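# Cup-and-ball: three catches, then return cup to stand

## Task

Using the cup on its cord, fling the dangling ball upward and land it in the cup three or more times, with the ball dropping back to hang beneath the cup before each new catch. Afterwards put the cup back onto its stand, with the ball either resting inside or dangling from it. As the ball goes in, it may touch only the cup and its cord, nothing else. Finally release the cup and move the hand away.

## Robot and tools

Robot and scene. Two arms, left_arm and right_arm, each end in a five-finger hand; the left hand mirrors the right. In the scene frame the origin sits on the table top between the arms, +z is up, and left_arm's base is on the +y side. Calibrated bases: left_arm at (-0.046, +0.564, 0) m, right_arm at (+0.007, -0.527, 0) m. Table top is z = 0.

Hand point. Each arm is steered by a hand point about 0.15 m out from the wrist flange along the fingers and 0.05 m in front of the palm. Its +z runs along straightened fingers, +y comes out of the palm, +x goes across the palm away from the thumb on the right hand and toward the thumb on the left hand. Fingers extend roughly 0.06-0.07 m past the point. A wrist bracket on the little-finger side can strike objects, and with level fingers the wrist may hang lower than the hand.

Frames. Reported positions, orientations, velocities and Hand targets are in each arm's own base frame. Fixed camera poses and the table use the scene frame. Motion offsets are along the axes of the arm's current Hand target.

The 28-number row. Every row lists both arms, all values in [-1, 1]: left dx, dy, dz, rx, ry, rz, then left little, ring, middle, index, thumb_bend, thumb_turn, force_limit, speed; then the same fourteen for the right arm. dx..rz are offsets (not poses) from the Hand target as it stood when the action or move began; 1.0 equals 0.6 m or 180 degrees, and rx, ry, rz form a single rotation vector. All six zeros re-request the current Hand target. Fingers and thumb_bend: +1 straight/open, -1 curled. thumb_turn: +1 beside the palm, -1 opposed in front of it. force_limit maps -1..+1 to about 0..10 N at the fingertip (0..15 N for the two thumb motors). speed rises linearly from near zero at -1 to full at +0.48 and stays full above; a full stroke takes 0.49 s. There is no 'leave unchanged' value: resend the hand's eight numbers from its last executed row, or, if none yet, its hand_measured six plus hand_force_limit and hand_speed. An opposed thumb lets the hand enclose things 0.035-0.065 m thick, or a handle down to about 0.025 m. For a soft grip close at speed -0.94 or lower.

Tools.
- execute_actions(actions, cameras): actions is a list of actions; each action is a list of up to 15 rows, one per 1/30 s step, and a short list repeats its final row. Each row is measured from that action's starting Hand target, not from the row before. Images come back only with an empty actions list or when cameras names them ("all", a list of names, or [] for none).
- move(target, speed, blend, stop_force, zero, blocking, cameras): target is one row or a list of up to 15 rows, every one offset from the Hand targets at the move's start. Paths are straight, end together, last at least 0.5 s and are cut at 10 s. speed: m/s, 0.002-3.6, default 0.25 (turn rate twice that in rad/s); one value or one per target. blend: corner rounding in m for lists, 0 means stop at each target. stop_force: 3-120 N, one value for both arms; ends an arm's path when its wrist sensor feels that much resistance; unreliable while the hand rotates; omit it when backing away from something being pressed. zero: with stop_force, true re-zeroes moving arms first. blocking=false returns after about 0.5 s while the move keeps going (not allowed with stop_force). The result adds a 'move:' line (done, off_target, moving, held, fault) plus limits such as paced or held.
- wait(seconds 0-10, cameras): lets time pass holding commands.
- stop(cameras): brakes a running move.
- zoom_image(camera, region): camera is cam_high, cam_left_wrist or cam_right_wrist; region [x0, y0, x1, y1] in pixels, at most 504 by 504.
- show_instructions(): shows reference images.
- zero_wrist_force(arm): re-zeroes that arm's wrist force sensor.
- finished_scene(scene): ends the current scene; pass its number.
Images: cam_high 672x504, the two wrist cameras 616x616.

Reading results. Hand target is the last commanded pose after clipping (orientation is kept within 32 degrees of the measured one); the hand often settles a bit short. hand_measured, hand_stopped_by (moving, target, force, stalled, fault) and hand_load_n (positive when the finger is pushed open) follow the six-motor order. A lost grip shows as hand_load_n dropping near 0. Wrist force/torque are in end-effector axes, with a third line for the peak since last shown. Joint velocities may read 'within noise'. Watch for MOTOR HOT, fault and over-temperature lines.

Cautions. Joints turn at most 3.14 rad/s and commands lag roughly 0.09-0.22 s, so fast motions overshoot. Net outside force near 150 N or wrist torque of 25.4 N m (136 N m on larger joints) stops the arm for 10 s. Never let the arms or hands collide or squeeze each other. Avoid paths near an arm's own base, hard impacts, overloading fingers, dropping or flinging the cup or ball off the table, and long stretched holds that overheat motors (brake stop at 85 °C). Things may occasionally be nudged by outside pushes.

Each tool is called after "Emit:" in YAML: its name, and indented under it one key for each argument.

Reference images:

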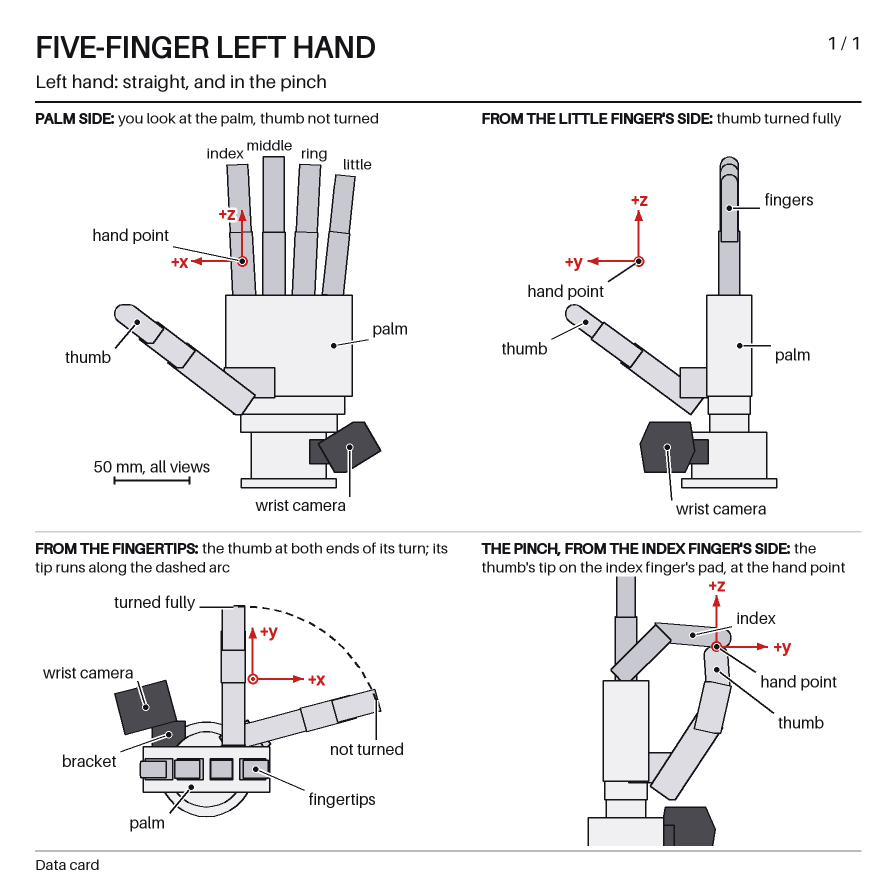

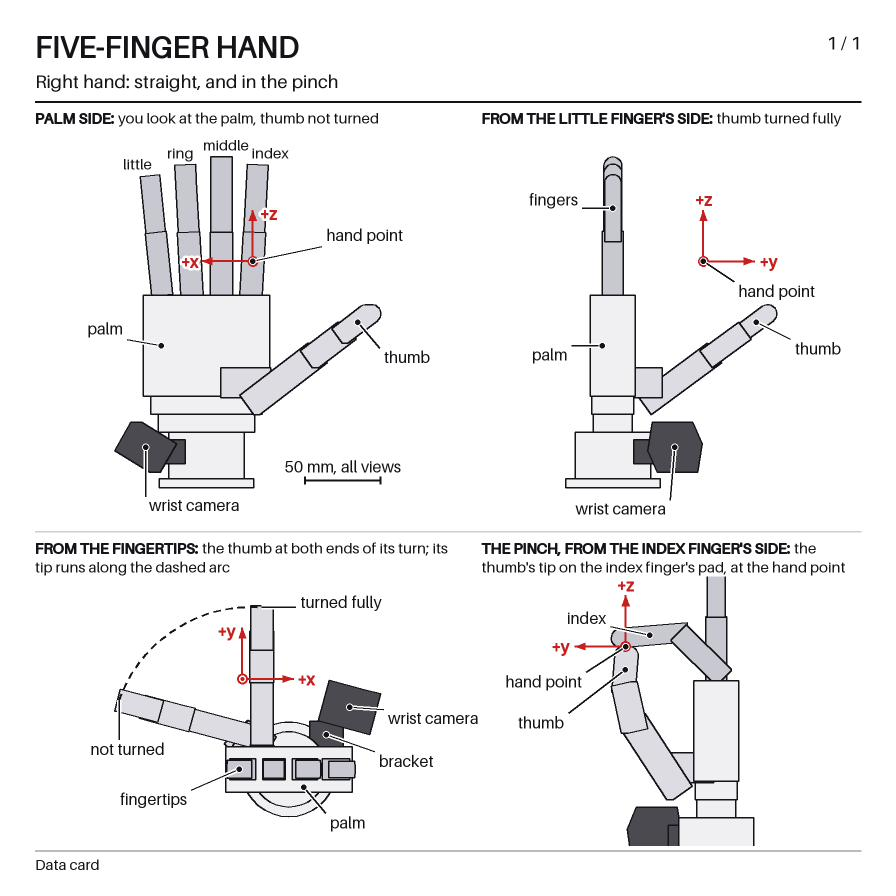

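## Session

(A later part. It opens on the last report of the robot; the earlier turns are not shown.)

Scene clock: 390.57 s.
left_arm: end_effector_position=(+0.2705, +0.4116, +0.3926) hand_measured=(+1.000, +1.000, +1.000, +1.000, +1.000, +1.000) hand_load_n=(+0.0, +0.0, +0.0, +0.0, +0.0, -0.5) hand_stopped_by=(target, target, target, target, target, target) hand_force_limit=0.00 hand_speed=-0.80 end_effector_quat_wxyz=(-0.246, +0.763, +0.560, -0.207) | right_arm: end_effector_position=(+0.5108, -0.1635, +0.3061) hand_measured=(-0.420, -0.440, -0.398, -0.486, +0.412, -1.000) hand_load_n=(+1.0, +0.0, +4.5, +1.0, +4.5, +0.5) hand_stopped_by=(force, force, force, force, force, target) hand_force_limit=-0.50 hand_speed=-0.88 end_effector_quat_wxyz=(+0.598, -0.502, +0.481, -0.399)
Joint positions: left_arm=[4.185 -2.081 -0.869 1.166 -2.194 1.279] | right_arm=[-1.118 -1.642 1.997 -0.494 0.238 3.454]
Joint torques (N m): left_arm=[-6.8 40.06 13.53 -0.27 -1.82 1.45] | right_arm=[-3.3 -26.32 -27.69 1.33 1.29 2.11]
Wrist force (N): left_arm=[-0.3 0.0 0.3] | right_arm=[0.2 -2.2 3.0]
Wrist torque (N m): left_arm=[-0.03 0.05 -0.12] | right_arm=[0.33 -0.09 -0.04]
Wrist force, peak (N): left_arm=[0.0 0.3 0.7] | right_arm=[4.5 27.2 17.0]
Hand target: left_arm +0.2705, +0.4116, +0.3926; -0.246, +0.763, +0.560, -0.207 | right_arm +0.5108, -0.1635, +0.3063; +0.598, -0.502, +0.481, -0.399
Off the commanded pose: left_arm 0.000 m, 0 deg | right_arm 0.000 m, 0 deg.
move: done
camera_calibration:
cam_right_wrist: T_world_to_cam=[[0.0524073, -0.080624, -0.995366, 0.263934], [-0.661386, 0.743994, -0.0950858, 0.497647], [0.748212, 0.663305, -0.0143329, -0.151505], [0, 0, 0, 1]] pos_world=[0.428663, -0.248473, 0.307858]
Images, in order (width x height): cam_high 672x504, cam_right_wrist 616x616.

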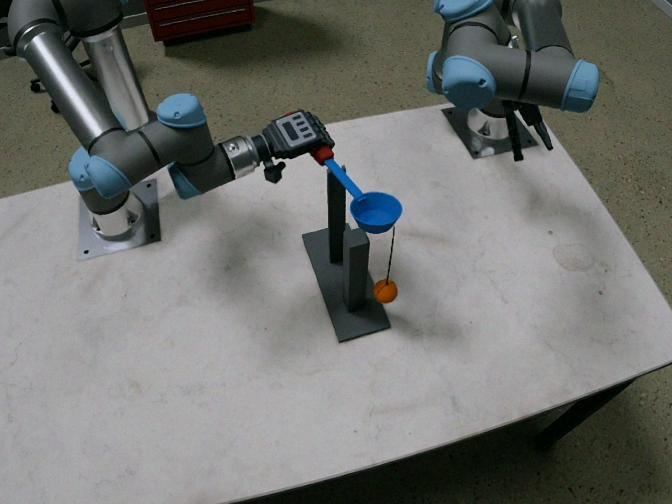

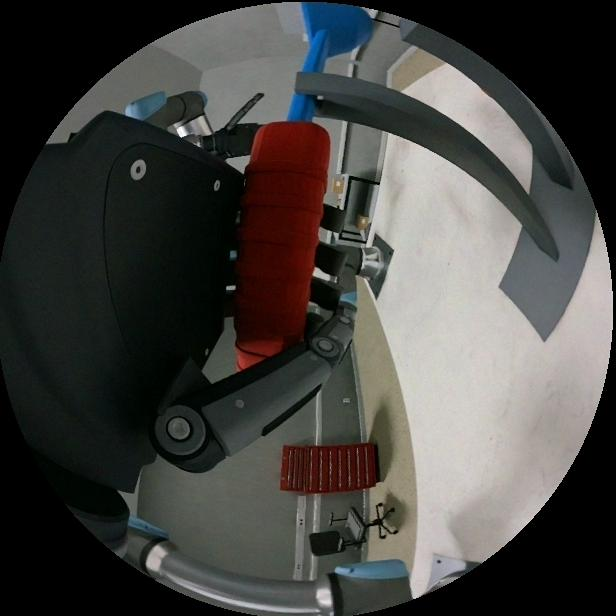

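Emit:
move:
  target: [0,0,0,0,0,0,1,1,1,1,1,1,0,-0.8,0.0073,0.0002,0.0423,0.0116,0.0656,-0.0022,-0.95,-0.95,-0.95,-0.95,-0.95,-1,-0.5,-0.88]
  speed: 0.04
  cameras: ["cam_right_wrist","cam_high"]

Emit:
zoom_image:
  camera: "cam_high"
  region: [220, 60, 460, 320]

Scene clock: 395.70 s.
left_arm: end_effector_position=(+0.2705, +0.4116, +0.3926) hand_measured=(+1.000, +1.000, +1.000, +1.000, +1.000, +1.000) hand_load_n=(+0.0, +0.0, -0.5, +0.0, +0.0, +0.0) hand_stopped_by=(target, target, target, target, target, target) hand_force_limit=0.00 hand_speed=-0.80 end_effector_quat_wxyz=(-0.246, +0.763, +0.560, -0.207) | right_arm: end_effector_position=(+0.5365, -0.1621, +0.3062) hand_measured=(-0.420, -0.440, -0.398, -0.486, +0.412, -1.000) hand_load_n=(+0.0, +0.0, +4.5, +0.0, +4.5, +0.5) hand_stopped_by=(force, force, force, force, force, target) hand_force_limit=-0.50 hand_speed=-0.88 end_effector_quat_wxyz=(+0.552, -0.449, +0.531, -0.460)
Joint positions: left_arm=[4.185 -2.081 -0.869 1.166 -2.194 1.279] | right_arm=[-1.013 -1.69 2.036 -0.409 0.551 3.371]
Joint torques (N m): left_arm=[-6.49 39.5 13.63 -0.29 -1.77 1.43] | right_arm=[-6.84 -13.06 -22.48 -1.3 -2.28 0.17]
Wrist force (N): left_arm=[-0.1 0.4 0.4] | right_arm=[2.0 -0.3 1.2]
Wrist torque (N m): left_arm=[0.03 0.03 -0.12] | right_arm=[0.32 -0.14 0.19]
Wrist force, peak (N): left_arm=[-0.2 0.2 0.7] | right_arm=[0.6 -4.7 1.8]
Hand target: left_arm +0.2705, +0.4116, +0.3926; -0.246, +0.763, +0.560, -0.207 | right_arm +0.5365, -0.1622, +0.3063; +0.552, -0.449, +0.531, -0.460
Off the commanded pose: left_arm 0.000 m, 0 deg | right_arm 0.000 m, 0 deg.
move: done
camera_calibration:
cam_right_wrist: T_world_to_cam=[[0.0344449, -0.0900225, -0.995344, 0.270889], [-0.492463, 0.865102, -0.0952851, 0.44261], [0.869652, 0.493452, -0.0145343, -0.264342], [0, 0, 0, 1]] pos_world=[0.438524, -0.228076, 0.30796]
Images, in order (width x height): cam_high 672x504, cam_right_wrist 616x616.

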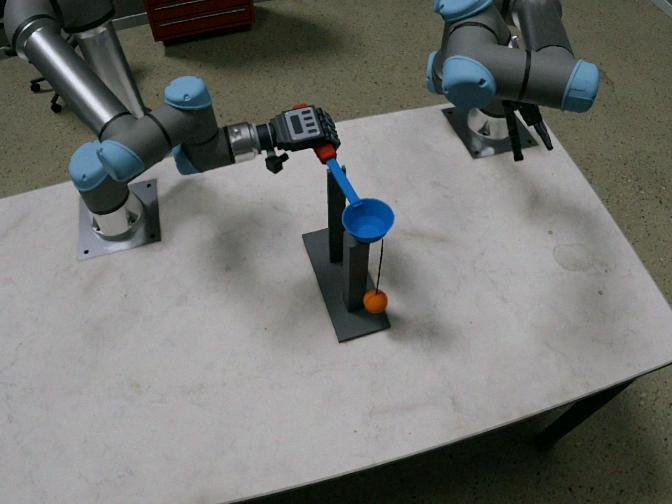

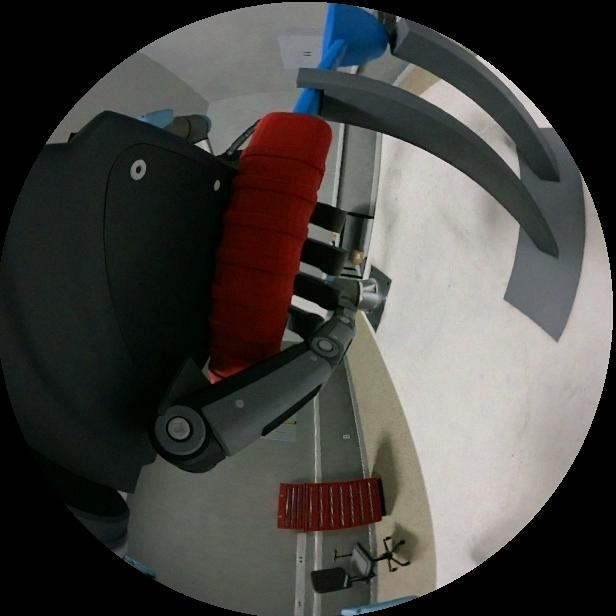

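Scaled by 1.938 from the camera's 672x504 image, which has a finer 960x720 frame.

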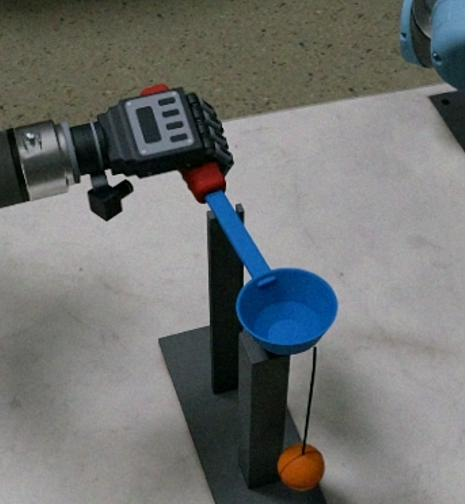

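Emit:
move:
  target: [0,0,0,0,0,0,1,1,1,1,1,1,0,-0.8,0,0,0,0,0,0,-1,-1,-1,-1,-1,-1,-0.4,-0.88]
  cameras: ["cam_right_wrist","cam_high"]

Emit:
zoom_image:
  camera: "cam_high"
  region: [220, 60, 460, 320]

Scene clock: 402.30 s.
left_arm: end_effector_position=(+0.2705, +0.4116, +0.3926) hand_measured=(+1.000, +1.000, +1.000, +1.000, +1.000, +1.000) hand_load_n=(+0.0, +0.0, +0.0, +0.0, +0.0, -0.5) hand_stopped_by=(target, target, target, target, target, target) hand_force_limit=0.00 hand_speed=-0.80 end_effector_quat_wxyz=(-0.246, +0.763, +0.560, -0.207) | right_arm: end_effector_position=(+0.5365, -0.1622, +0.3063) hand_measured=(-0.698, -0.794, -0.398, -0.920, +0.412, -1.000) hand_load_n=(+1.5, +4.0, +4.5, +3.0, +5.0, +0.5) hand_stopped_by=(force, force, force, force, force, target) hand_force_limit=-0.40 hand_speed=-0.88 end_effector_quat_wxyz=(+0.552, -0.449, +0.531, -0.460)
Joint positions: left_arm=[4.185 -2.081 -0.869 1.166 -2.194 1.279] | right_arm=[-1.013 -1.69 2.036 -0.409 0.551 3.371]
Joint torques (N m): left_arm=[-6.54 39.79 13.48 -0.34 -1.77 1.34] | right_arm=[-4.16 -2.65 -24.34 -1.13 -2.39 1.94]
Wrist force (N): left_arm=[-0.1 0.1 0.2] | right_arm=[4.3 -4.4 0.3]
Wrist torque (N m): left_arm=[-0.01 0.02 -0.11] | right_arm=[0.26 -0.05 -0.14]
Wrist force, peak (N): left_arm=[-0.2 0.3 0.6] | right_arm=[4.3 -4.4 0.3]
Hand target: left_arm +0.2705, +0.4116, +0.3926; -0.246, +0.763, +0.560, -0.207 | right_arm +0.5365, -0.1622, +0.3063; +0.552, -0.449, +0.531, -0.460
Off the commanded pose: left_arm 0.000 m, 0 deg | right_arm 0.000 m, 0 deg.
move: done
camera_calibration:
cam_right_wrist: T_world_to_cam=[[0.034432, -0.0900236, -0.995344, 0.270885], [-0.492344, 0.86517, -0.0952817, 0.442658], [0.869719, 0.493333, -0.0145331, -0.264349], [0, 0, 0, 1]] pos_world=[0.438523, -0.228176, 0.307959]
Images, in order (width x height): cam_high 672x504, cam_right_wrist 616x616.

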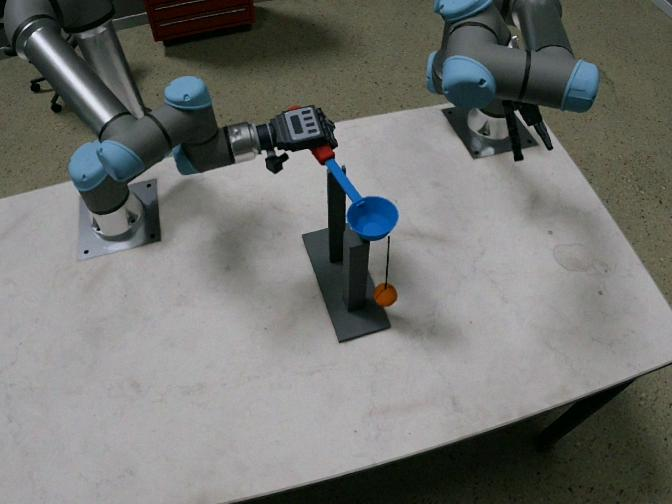

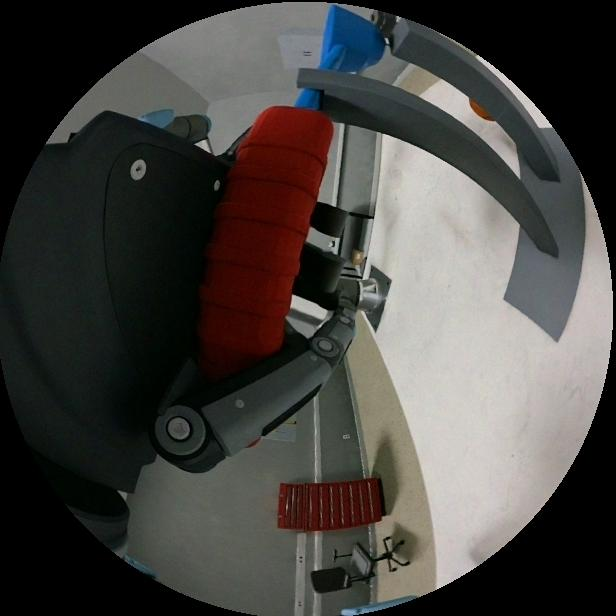

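Scaled by 1.938 from the camera's 672x504 image, which has a finer 960x720 frame.

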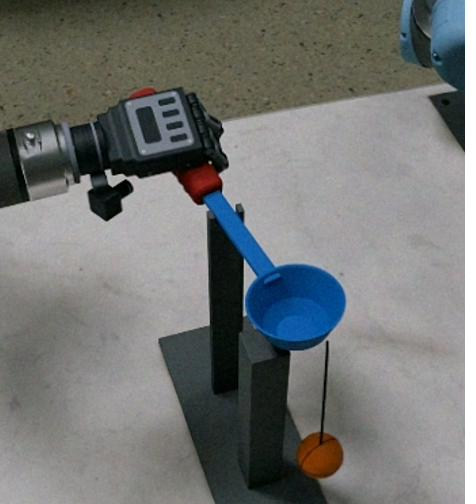

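Emit:
move:
  target:
    - [0,0,0,0,0,0,1,1,1,1,1,1,0,-0.8,0,0,0,0,0,0,-1,-1,-1,-1,0.9,-1,-0.4,-0.7]
    - [0,0,0,0,0,0,1,1,1,1,1,1,0,-0.8,0,0,0,0,0,0,-1,-1,-0.99,-1,0.9,-1,-0.4,-0.88]
  cameras: ["cam_right_wrist","cam_high"]

Emit:
zoom_image:
  camera: "cam_right_wrist"
  region: [140, 0, 500, 500]

Scene clock: 408.63 s.
left_arm: end_effector_position=(+0.2705, +0.4116, +0.3926) hand_measured=(+1.000, +1.000, +1.000, +1.000, +1.000, +1.000) hand_load_n=(+0.0, +0.0, +0.0, -0.5, -0.5, +0.0) hand_stopped_by=(target, target, target, target, target, target) hand_force_limit=0.00 hand_speed=-0.80 end_effector_quat_wxyz=(-0.246, +0.763, +0.560, -0.207) | right_arm: end_effector_position=(+0.5365, -0.1622, +0.3063) hand_measured=(-0.698, -0.794, -0.876, -0.920, +0.900, -1.000) hand_load_n=(+1.0, +1.5, +3.5, +1.0, +0.0, +0.0) hand_stopped_by=(force, force, force, force, target, target) hand_force_limit=-0.40 hand_speed=-0.88 end_effector_quat_wxyz=(+0.552, -0.449, +0.531, -0.460)
Joint positions: left_arm=[4.185 -2.081 -0.869 1.166 -2.194 1.279] | right_arm=[-1.013 -1.69 2.036 -0.409 0.551 3.371]
Joint torques (N m): left_arm=[-6.08 39.37 13.71 -0.39 -1.8 1.46] | right_arm=[9.82 -6 -15.56 0.97 -2.39 2.01]
Wrist force (N): left_arm=[-0.2 0.0 0.4] | right_arm=[3.5 -4.6 -0.5]
Wrist torque (N m): left_arm=[-0.04 0.03 -0.11] | right_arm=[0.28 0.10 -0.28]
Wrist force, peak (N): left_arm=[-0.3 0.2 0.7] | right_arm=[4.9 -4.3 -0.2]
Hand target: left_arm +0.2705, +0.4116, +0.3926; -0.246, +0.763, +0.560, -0.207 | right_arm +0.5365, -0.1622, +0.3063; +0.552, -0.449, +0.531, -0.460
Off the commanded pose: left_arm 0.000 m, 0 deg | right_arm 0.000 m, 0 deg.
move: done
camera_calibration:
cam_right_wrist: T_world_to_cam=[[0.0344312, -0.0900222, -0.995344, 0.270886], [-0.492344, 0.86517, -0.09528, 0.442658], [0.869719, 0.493333, -0.0145331, -0.264349], [0, 0, 0, 1]] pos_world=[0.438523, -0.228176, 0.307959]
Images, in order (width x height): cam_high 672x504, cam_right_wrist 616x616.

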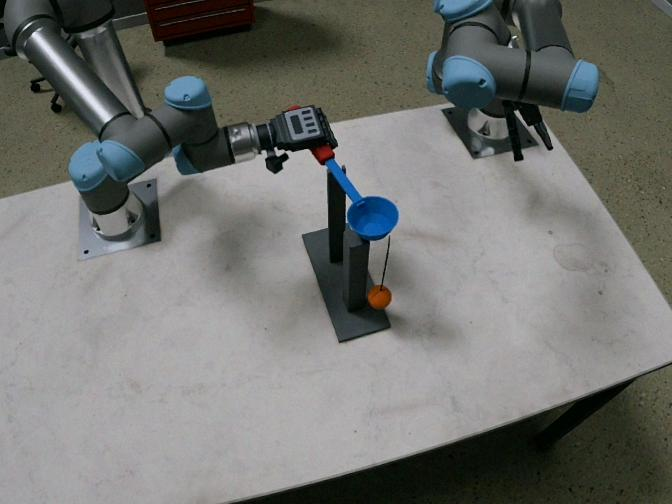

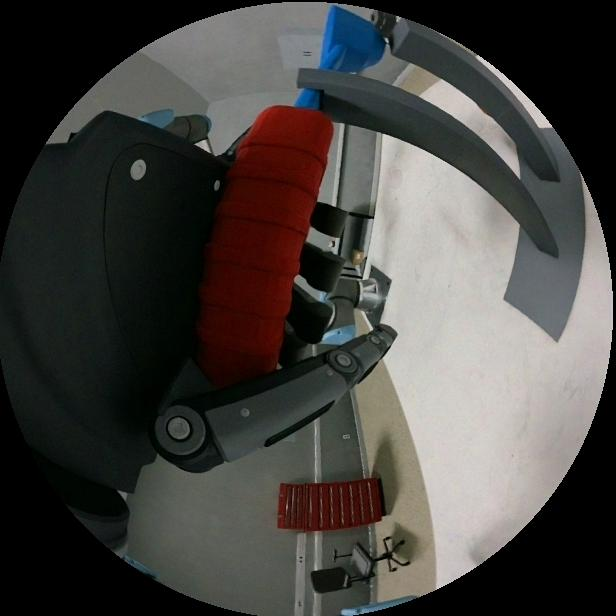

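Scaled by 1.008 from the camera's 616x616 image, which has a finer 880x880 frame.

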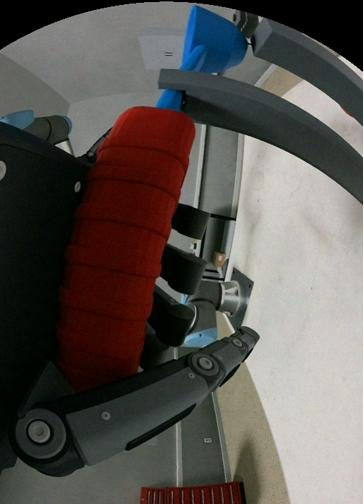

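Emit:
move:
  target: [0,0,0,0,0,0,1,1,1,1,1,1,0,-0.8,0,0,0,0,0,0,-1,-1,-0.99,-1,-1,-1,-0.4,-0.85]
  cameras: ["cam_right_wrist"]

Emit:
move:
  target: [0,0,0,0,0,0,1,1,1,1,1,1,0,-0.8,0,0,0,0,0,0,-0.98,-0.98,-0.97,-0.98,-0.98,-1,-0.1,-0.88]
  cameras: ["cam_right_wrist"]

Emit:
zoom_image:
  camera: "cam_right_wrist"
  region: [140, 0, 500, 500]

Scene clock: 413.27 s.
left_arm: end_effector_position=(+0.2705, +0.4116, +0.3926) hand_measured=(+1.000, +1.000, +1.000, +1.000, +1.000, +1.000) hand_load_n=(+0.0, +0.0, +0.0, +0.0, +0.0, +0.0) hand_stopped_by=(target, target, target, target, target, target) hand_force_limit=0.00 hand_speed=-0.80 end_effector_quat_wxyz=(-0.246, +0.763, +0.560, -0.207) | right_arm: end_effector_position=(+0.5365, -0.1622, +0.3063) hand_measured=(-0.698, -0.794, -0.876, -0.920, +0.524, -1.000) hand_load_n=(+0.5, +2.0, +2.5, +1.0, +5.0, +1.0) hand_stopped_by=(force, force, force, force, force, target) hand_force_limit=-0.40 hand_speed=-0.85 end_effector_quat_wxyz=(+0.552, -0.449, +0.531, -0.460)
Joint positions: left_arm=[4.185 -2.081 -0.869 1.166 -2.194 1.279] | right_arm=[-1.013 -1.69 2.036 -0.409 0.551 3.371]
Joint torques (N m): left_arm=[-6.35 38.3 13.68 -0.36 -1.7 1.41] | right_arm=[9.95 -8.01 -15.18 0.99 -2.38 2.04]
Wrist force (N): left_arm=[-0.2 0.0 0.4] | right_arm=[3.6 -5.1 -0.3]
Wrist torque (N m): left_arm=[-0.03 0.03 -0.11] | right_arm=[0.26 0.11 -0.30]
Wrist force, peak (N): left_arm=[-0.1 0.3 0.6] | right_arm=[3.7 -5.9 -0.6]
Hand target: left_arm +0.2705, +0.4116, +0.3926; -0.246, +0.763, +0.560, -0.207 | right_arm +0.5365, -0.1622, +0.3063; +0.552, -0.449, +0.531, -0.460
Off the commanded pose: left_arm 0.000 m, 0 deg | right_arm 0.000 m, 0 deg.
move: done
camera_calibration:
cam_right_wrist: T_world_to_cam=[[0.0344312, -0.0900222, -0.995344, 0.270886], [-0.492344, 0.86517, -0.09528, 0.442658], [0.869719, 0.493333, -0.0145331, -0.264349], [0, 0, 0, 1]] pos_world=[0.438523, -0.228176, 0.307959]
Images, in order (width x height): cam_right_wrist 616x616.

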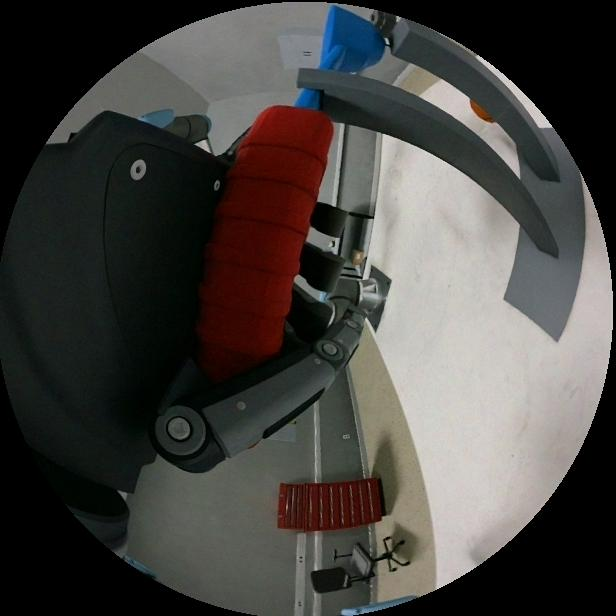

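Scene clock: 413.77 s.
left_arm: end_effector_position=(+0.2705, +0.4116, +0.3926) hand_measured=(+1.000, +1.000, +1.000, +1.000, +1.000, +1.000) hand_load_n=(+0.0, +0.0, +0.0, +0.0, +0.0, -0.5) hand_stopped_by=(target, target, target, target, target, target) hand_force_limit=0.00 hand_speed=-0.80 end_effector_quat_wxyz=(-0.246, +0.763, +0.560, -0.207) | right_arm: end_effector_position=(+0.5365, -0.1622, +0.3063) hand_measured=(-0.730, -0.814, -0.884, -0.940, +0.512, -1.000) hand_load_n=(+5.5, +5.5, +6.0, +5.0, +7.0, +1.5) hand_stopped_by=(force, force, force, force, force, target) hand_force_limit=-0.10 hand_speed=-0.88 end_effector_quat_wxyz=(+0.552, -0.449, +0.531, -0.460)
Joint positions: left_arm=[4.185 -2.081 -0.869 1.166 -2.194 1.279] | right_arm=[-1.013 -1.69 2.036 -0.409 0.551 3.371]
Joint torques (N m): left_arm=[-6.18 38.37 13.89 -0.33 -1.68 1.54] | right_arm=[10.23 -8.51 -15.94 0.99 -2.3 2.02]
Wrist force (N): left_arm=[-0.2 0.1 0.4] | right_arm=[4.1 -9.0 -0.8]
Wrist torque (N m): left_arm=[-0.01 0.03 -0.11] | right_arm=[0.18 0.10 -0.71]
Wrist force, peak (N): left_arm=[-0.3 0.0 0.7] | right_arm=[6.8 -8.6 -0.5]
Hand target: left_arm +0.2705, +0.4116, +0.3926; -0.246, +0.763, +0.560, -0.207 | right_arm +0.5365, -0.1622, +0.3063; +0.552, -0.449, +0.531, -0.460
Off the commanded pose: left_arm 0.000 m, 0 deg | right_arm 0.000 m, 0 deg.
move: done
camera_calibration:
cam_right_wrist: T_world_to_cam=[[0.0344312, -0.0900222, -0.995344, 0.270886], [-0.492344, 0.86517, -0.09528, 0.442658], [0.869719, 0.493333, -0.0145331, -0.264349], [0, 0, 0, 1]] pos_world=[0.438523, -0.228176, 0.307959]
Images, in order (width x height): cam_right_wrist 616x616.

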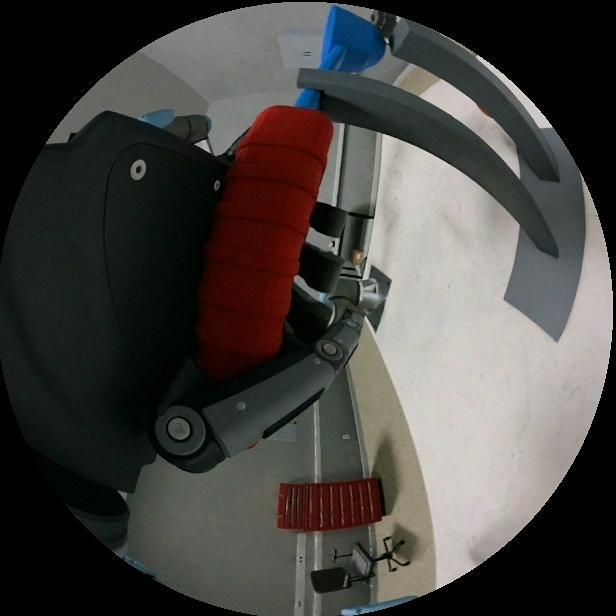

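Scaled by 1.008 from the camera's 616x616 image, which has a finer 880x880 frame.

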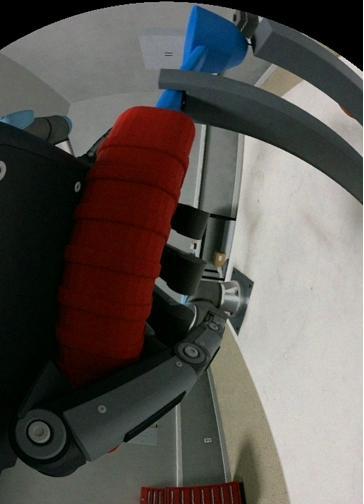

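Emit:
move:
  target: [0,0,0,0,0,0,1,1,1,1,1,1,0,-0.8,-0.0087,-0.0492,0.0016,0,0,0,-0.98,-0.98,-0.97,-0.98,-0.98,-1,-0.1,-0.88]
  speed: 0.04
  cameras: ["cam_right_wrist","cam_high"]

Emit:
zoom_image:
  camera: "cam_high"
  region: [220, 60, 460, 320]

Scene clock: 417.93 s.
left_arm: end_effector_position=(+0.2705, +0.4116, +0.3926) hand_measured=(+1.000, +1.000, +1.000, +1.000, +1.000, +1.000) hand_load_n=(+0.0, +0.0, +0.0, +0.0, +0.0, +0.0) hand_stopped_by=(target, target, target, target, target, target) hand_force_limit=0.00 hand_speed=-0.80 end_effector_quat_wxyz=(-0.246, +0.763, +0.560, -0.207) | right_arm: end_effector_position=(+0.5365, -0.1622, +0.3364) hand_measured=(-0.730, -0.814, -0.884, -0.940, +0.512, -1.000) hand_load_n=(+0.0, +2.5, +5.5, +1.5, +7.5, +2.5) hand_stopped_by=(force, force, force, force, force, target) hand_force_limit=-0.10 hand_speed=-0.88 end_effector_quat_wxyz=(+0.552, -0.449, +0.531, -0.460) end_effector_velocity=(+0.000, +0.000, -0.002) end_effector_angular_velocity=(+0.001, +0.000, -0.001)
Joint positions: left_arm=[4.185 -2.081 -0.869 1.166 -2.194 1.279] | right_arm=[-1.013 -1.713 1.976 -0.326 0.551 3.371]
Joint velocities: left_arm=[within noise] | right_arm=[-0.001 0.001 0.005 -0.005 0 0.001]
Joint torques (N m): left_arm=[-6.09 38.21 14.28 -0.21 -1.79 1.54] | right_arm=[-8.04 -5.19 -16.63 -3.23 -0.66 -2.42]
Wrist force (N): left_arm=[-0.1 0.0 0.3] | right_arm=[1.2 4.7 0.4]
Wrist torque (N m): left_arm=[-0.02 0.01 -0.10] | right_arm=[0.58 0.02 0.84]
Wrist force, peak (N): left_arm=[-0.3 0.2 0.6] | right_arm=[1.6 8.8 5.4]
Hand target: left_arm +0.2705, +0.4116, +0.3926; -0.246, +0.763, +0.560, -0.207 | right_arm +0.5365, -0.1622, +0.3363; +0.552, -0.449, +0.531, -0.460
Off the commanded pose: left_arm 0.000 m, 0 deg | right_arm 0.000 m, 0 deg.
move: done
camera_calibration:
cam_right_wrist: T_world_to_cam=[[0.0345844, -0.0902898, -0.995315, 0.300809], [-0.492339, 0.865139, -0.0955883, 0.445631], [0.869716, 0.493338, -0.0145328, -0.263908], [0, 0, 0, 1]] pos_world=[0.438523, -0.228177, 0.338161]
Images, in order (width x height): cam_high 672x504, cam_right_wrist 616x616.

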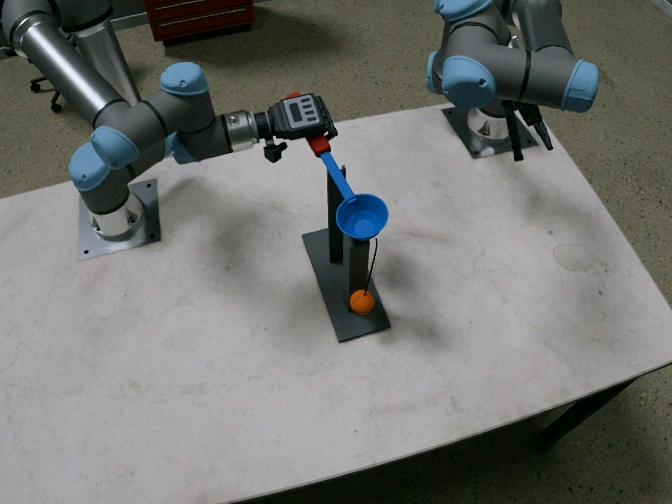

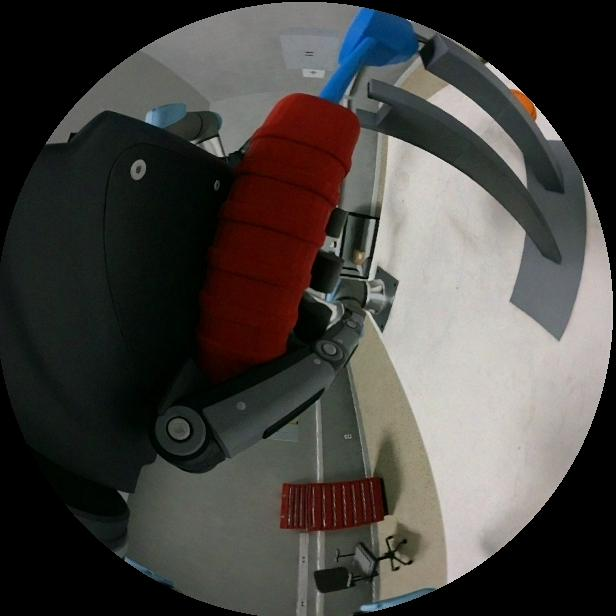

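Scaled by 1.938 from the camera's 672x504 image, which has a finer 960x720 frame.

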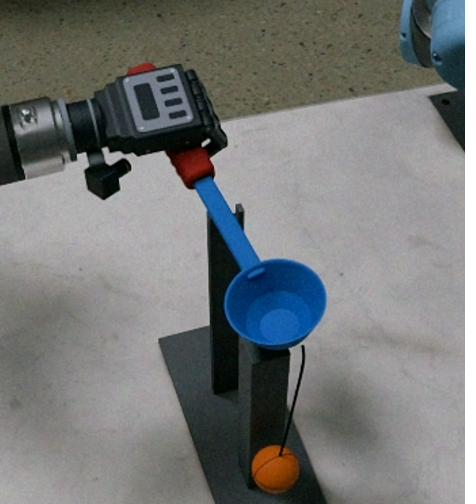

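Emit:
move:
  target: [0,0,0,0,0,0,1,1,1,1,1,1,0,-0.8,-0.0087,-0.0492,0.0016,0,0,0,-0.98,-0.98,-0.97,-0.98,-0.98,-1,-0.1,-0.88]
  speed: 0.04
  cameras: ["cam_right_wrist","cam_high"]

Emit:
zoom_image:
  camera: "cam_high"
  region: [220, 60, 460, 320]

Scene clock: 422.60 s.
left_arm: end_effector_position=(+0.2705, +0.4116, +0.3926) hand_measured=(+1.000, +1.000, +1.000, +1.000, +1.000, +1.000) hand_load_n=(+0.0, +0.0, +0.0, +0.0, +0.0, +0.0) hand_stopped_by=(target, target, target, target, target, target) hand_force_limit=0.00 hand_speed=-0.80 end_effector_quat_wxyz=(-0.246, +0.763, +0.560, -0.207) | right_arm: end_effector_position=(+0.5364, -0.1622, +0.3664) hand_measured=(-0.730, -0.814, -0.884, -0.940, +0.512, -1.000) hand_load_n=(+0.0, +3.0, +5.5, +1.5, +7.0, +2.0) hand_stopped_by=(force, force, force, force, force, target) hand_force_limit=-0.10 hand_speed=-0.88 end_effector_quat_wxyz=(+0.552, -0.449, +0.531, -0.460) end_effector_velocity=(+0.000, -0.001, -0.001) end_effector_angular_velocity=(-0.002, -0.001, -0.002)
Joint positions: left_arm=[4.185 -2.081 -0.869 1.166 -2.194 1.279] | right_arm=[-1.013 -1.73 1.911 -0.244 0.551 3.371]
Joint velocities: left_arm=[within noise] | right_arm=[-0.002 0 0.003 -0.005 0 -0.001]
Joint torques (N m): left_arm=[-5.24 38.33 13.83 -0.35 -1.73 1.46] | right_arm=[-6.44 -7.27 -17.07 -3.47 -2.11 -2.5]
Wrist force (N): left_arm=[-0.2 0.3 0.4] | right_arm=[1.2 4.7 0.6]
Wrist torque (N m): left_arm=[0.01 0.04 -0.12] | right_arm=[0.60 -0.05 0.83]
Wrist force, peak (N): left_arm=[-0.4 0.1 0.6] | right_arm=[2.0 6.2 1.1]
Hand target: left_arm +0.2705, +0.4116, +0.3926; -0.246, +0.763, +0.560, -0.207 | right_arm +0.5365, -0.1622, +0.3662; +0.552, -0.449, +0.531, -0.460
Off the commanded pose: left_arm 0.000 m, 0 deg | right_arm 0.000 m, 0 deg.
move: done
camera_calibration:
cam_right_wrist: T_world_to_cam=[[0.0346169, -0.0901464, -0.995327, 0.330694], [-0.492332, 0.865155, -0.0954798, 0.44841], [0.869719, 0.493337, -0.014433, -0.263423], [0, 0, 0, 1]] pos_world=[0.438423, -0.228177, 0.368161]
Images, in order (width x height): cam_high 672x504, cam_right_wrist 616x616.

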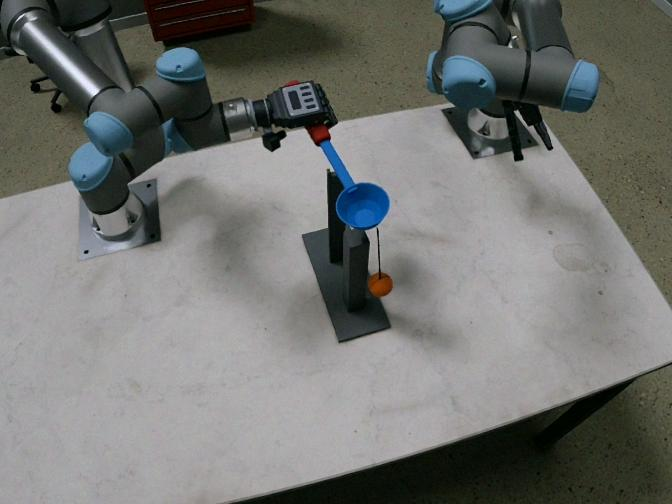

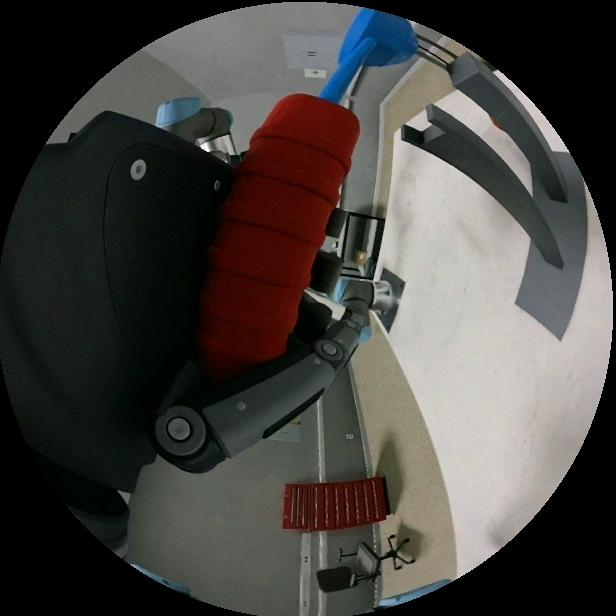

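Scaled by 1.938 from the camera's 672x504 image, which has a finer 960x720 frame.

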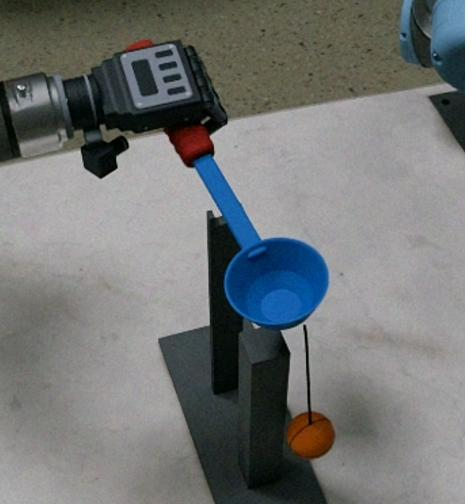

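Emit:
move:
  target: [0,0,0,0,0,0,1,1,1,1,1,1,0,-0.8,0,0,0,0,0,0,-1,-1,-0.99,-1,-0.98,-1,0.2,-0.85]
  cameras: ["cam_right_wrist","cam_high"]

Emit:
zoom_image:
  camera: "cam_right_wrist"
  region: [140, 0, 500, 500]

Emit:
zoom_image:
  camera: "cam_high"
  region: [220, 60, 460, 320]

Scene clock: 428.40 s.
left_arm: end_effector_position=(+0.2705, +0.4116, +0.3926) hand_measured=(+1.000, +1.000, +1.000, +1.000, +1.000, +1.000) hand_load_n=(+0.0, +0.0, +0.0, -0.5, +0.0, +0.0) hand_stopped_by=(target, target, target, target, target, target) hand_force_limit=0.00 hand_speed=-0.80 end_effector_quat_wxyz=(-0.246, +0.763, +0.560, -0.207) | right_arm: end_effector_position=(+0.5365, -0.1622, +0.3662) hand_measured=(-0.838, -0.854, -0.894, -0.964, +0.512, -1.000) hand_load_n=(+8.0, +1.0, +9.0, +5.0, +7.0, +2.5) hand_stopped_by=(force, force, force, force, force, target) hand_force_limit=0.20 hand_speed=-0.85 end_effector_quat_wxyz=(+0.552, -0.449, +0.531, -0.460)
Joint positions: left_arm=[4.185 -2.081 -0.869 1.166 -2.194 1.279] | right_arm=[-1.013 -1.73 1.911 -0.244 0.551 3.371]
Joint torques (N m): left_arm=[-5.47 37.57 13.96 -0.34 -1.77 1.45] | right_arm=[6.64 -4.34 -18.15 -1.59 -0.12 -2.04]
Wrist force (N): left_arm=[0.0 0.0 0.6] | right_arm=[1.3 5.5 0.9]
Wrist torque (N m): left_arm=[-0.06 0.02 -0.10] | right_arm=[0.59 -0.03 0.93]
Wrist force, peak (N): left_arm=[-0.2 0.1 0.7] | right_arm=[1.7 5.7 0.9]
Hand target: left_arm +0.2705, +0.4116, +0.3926; -0.246, +0.763, +0.560, -0.207 | right_arm +0.5365, -0.1622, +0.3662; +0.552, -0.449, +0.531, -0.460
Off the commanded pose: left_arm 0.000 m, 0 deg | right_arm 0.000 m, 0 deg.
move: done
camera_calibration:
cam_right_wrist: T_world_to_cam=[[0.034439, -0.0900159, -0.995345, 0.330608], [-0.49242, 0.865127, -0.0952772, 0.448348], [0.869676, 0.493409, -0.0145315, -0.263355], [0, 0, 0, 1]] pos_world=[0.438423, -0.228176, 0.367959]
Images, in order (width x height): cam_high 672x504, cam_right_wrist 616x616.

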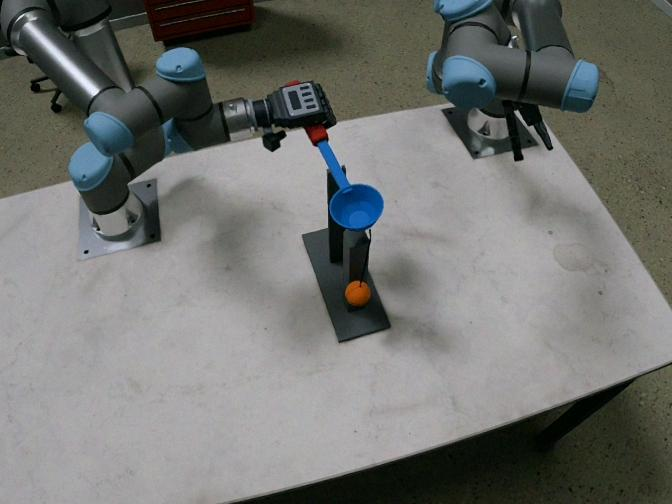

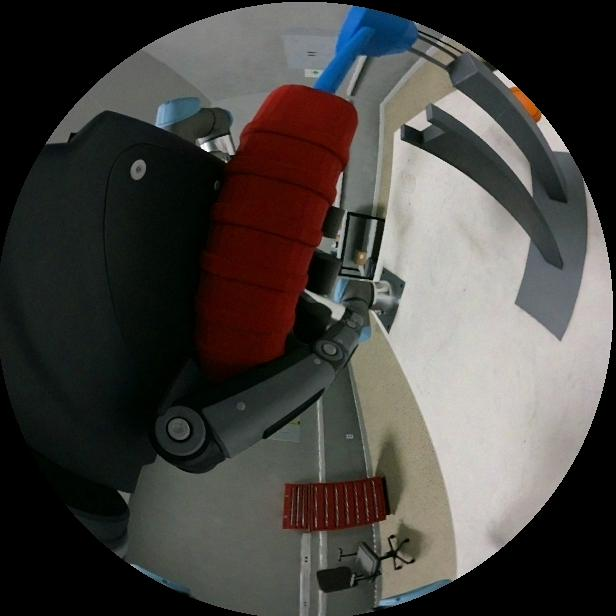

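Scaled by 1.008 from the camera's 616x616 image, which has a finer 880x880 frame.

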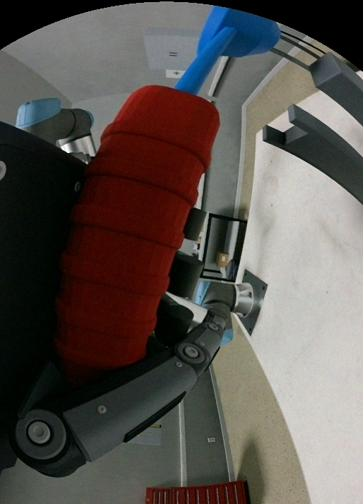

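Scaled by 1.938 from the camera's 672x504 image, which has a finer 960x720 frame.

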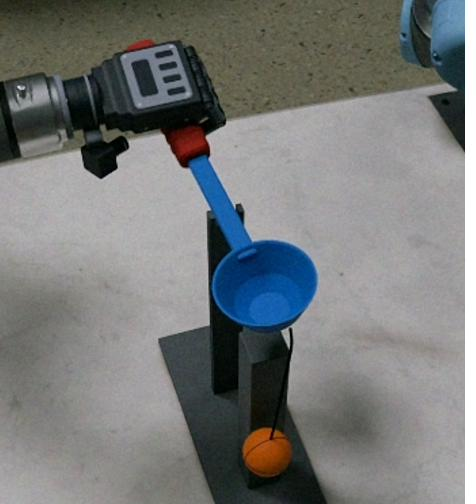

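Emit:
wait:
  seconds: 0.1
  cameras: ["cam_left_wrist","cam_high"]

Emit:
zoom_image:
  camera: "cam_left_wrist"
  region: [0, 280, 280, 560]

Scene clock: 455.30 s.
left_arm: end_effector_position=(+0.2705, +0.4116, +0.3926) hand_measured=(+1.000, +1.000, +1.000, +1.000, +1.000, +1.000) hand_load_n=(+0.0, +0.0, +0.0, +0.0, +0.0, +0.0) hand_stopped_by=(target, target, target, target, target, target) hand_force_limit=0.00 hand_speed=-0.80 end_effector_quat_wxyz=(-0.246, +0.763, +0.560, -0.207) | right_arm: end_effector_position=(+0.5365, -0.1622, +0.3662) hand_measured=(-0.838, -0.854, -0.894, -0.964, +0.512, -1.000) hand_load_n=(+8.0, +0.5, +9.0, +5.5, +7.5, +2.5) hand_stopped_by=(force, force, force, force, force, target) hand_force_limit=0.20 hand_speed=-0.85 end_effector_quat_wxyz=(+0.552, -0.449, +0.531, -0.460)
Joint positions: left_arm=[4.185 -2.081 -0.869 1.166 -2.194 1.279] | right_arm=[-1.013 -1.73 1.911 -0.245 0.551 3.371]
Joint torques (N m): left_arm=[-4.99 34.86 13.81 -0.24 -1.77 1.41] | right_arm=[3.57 -24.98 -27.22 -3.09 1.99 0.91]
Wrist force (N): left_arm=[-0.2 0.3 0.3] | right_arm=[1.2 4.5 0.9]
Wrist torque (N m): left_arm=[0.03 0.03 -0.12] | right_arm=[0.56 -0.04 0.83]
Wrist force, peak (N): left_arm=[-0.1 0.1 0.8] | right_arm=[1.8 5.8 0.8]
Hand target: left_arm +0.2705, +0.4116, +0.3926; -0.246, +0.763, +0.560, -0.207 | right_arm +0.5365, -0.1622, +0.3662; +0.552, -0.449, +0.531, -0.460
Off the commanded pose: left_arm 0.000 m, 0 deg | right_arm 0.000 m, 0 deg.
wait: 0.10 s; at rest from the start
camera_calibration:
cam_left_wrist: T_world_to_cam=[[-0.641971, 0.517504, 0.565741, -0.255726], [0.734502, 0.626762, 0.260148, -0.56419], [-0.219957, 0.582545, -0.78247, 0.234956], [0, 0, 0, 1]] pos_world=[0.301911, 0.34908, 0.475293]
Images, in order (width x height): cam_high 672x504, cam_left_wrist 616x616.

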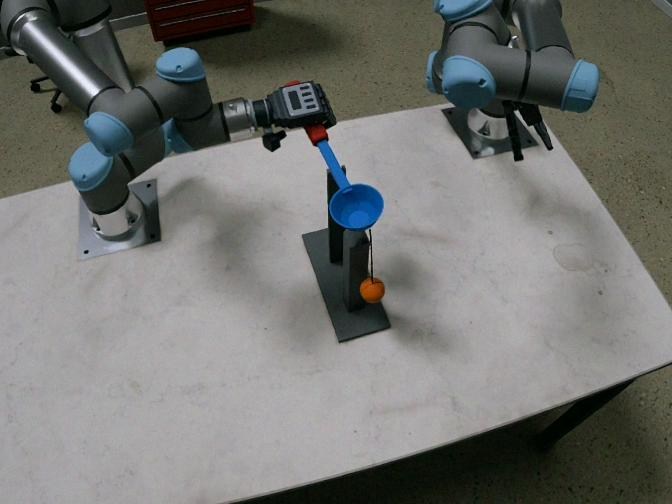

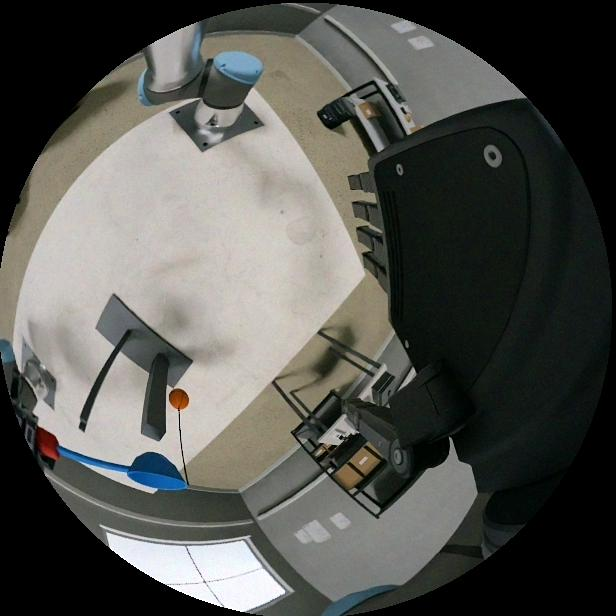

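Scaled by 1.800 from the camera's 616x616 image, which has a finer 880x880 frame.

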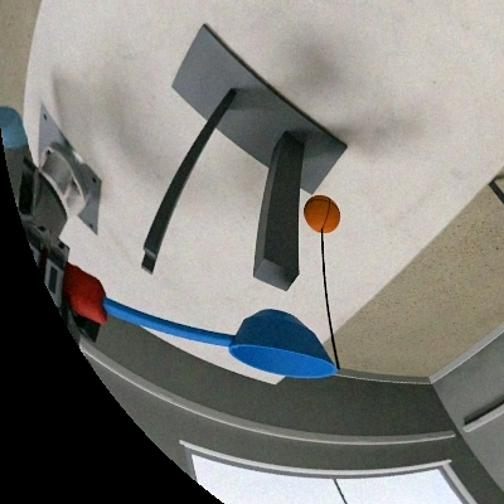

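Emit:
zoom_image:
  camera: "cam_high"
  region: [260, 70, 420, 320]

Scaled by 2.016 from the camera's 672x504 image, which has a finer 960x720 frame.

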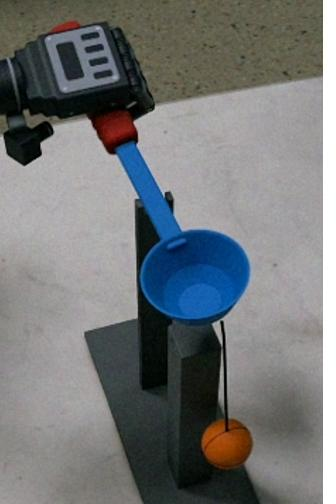

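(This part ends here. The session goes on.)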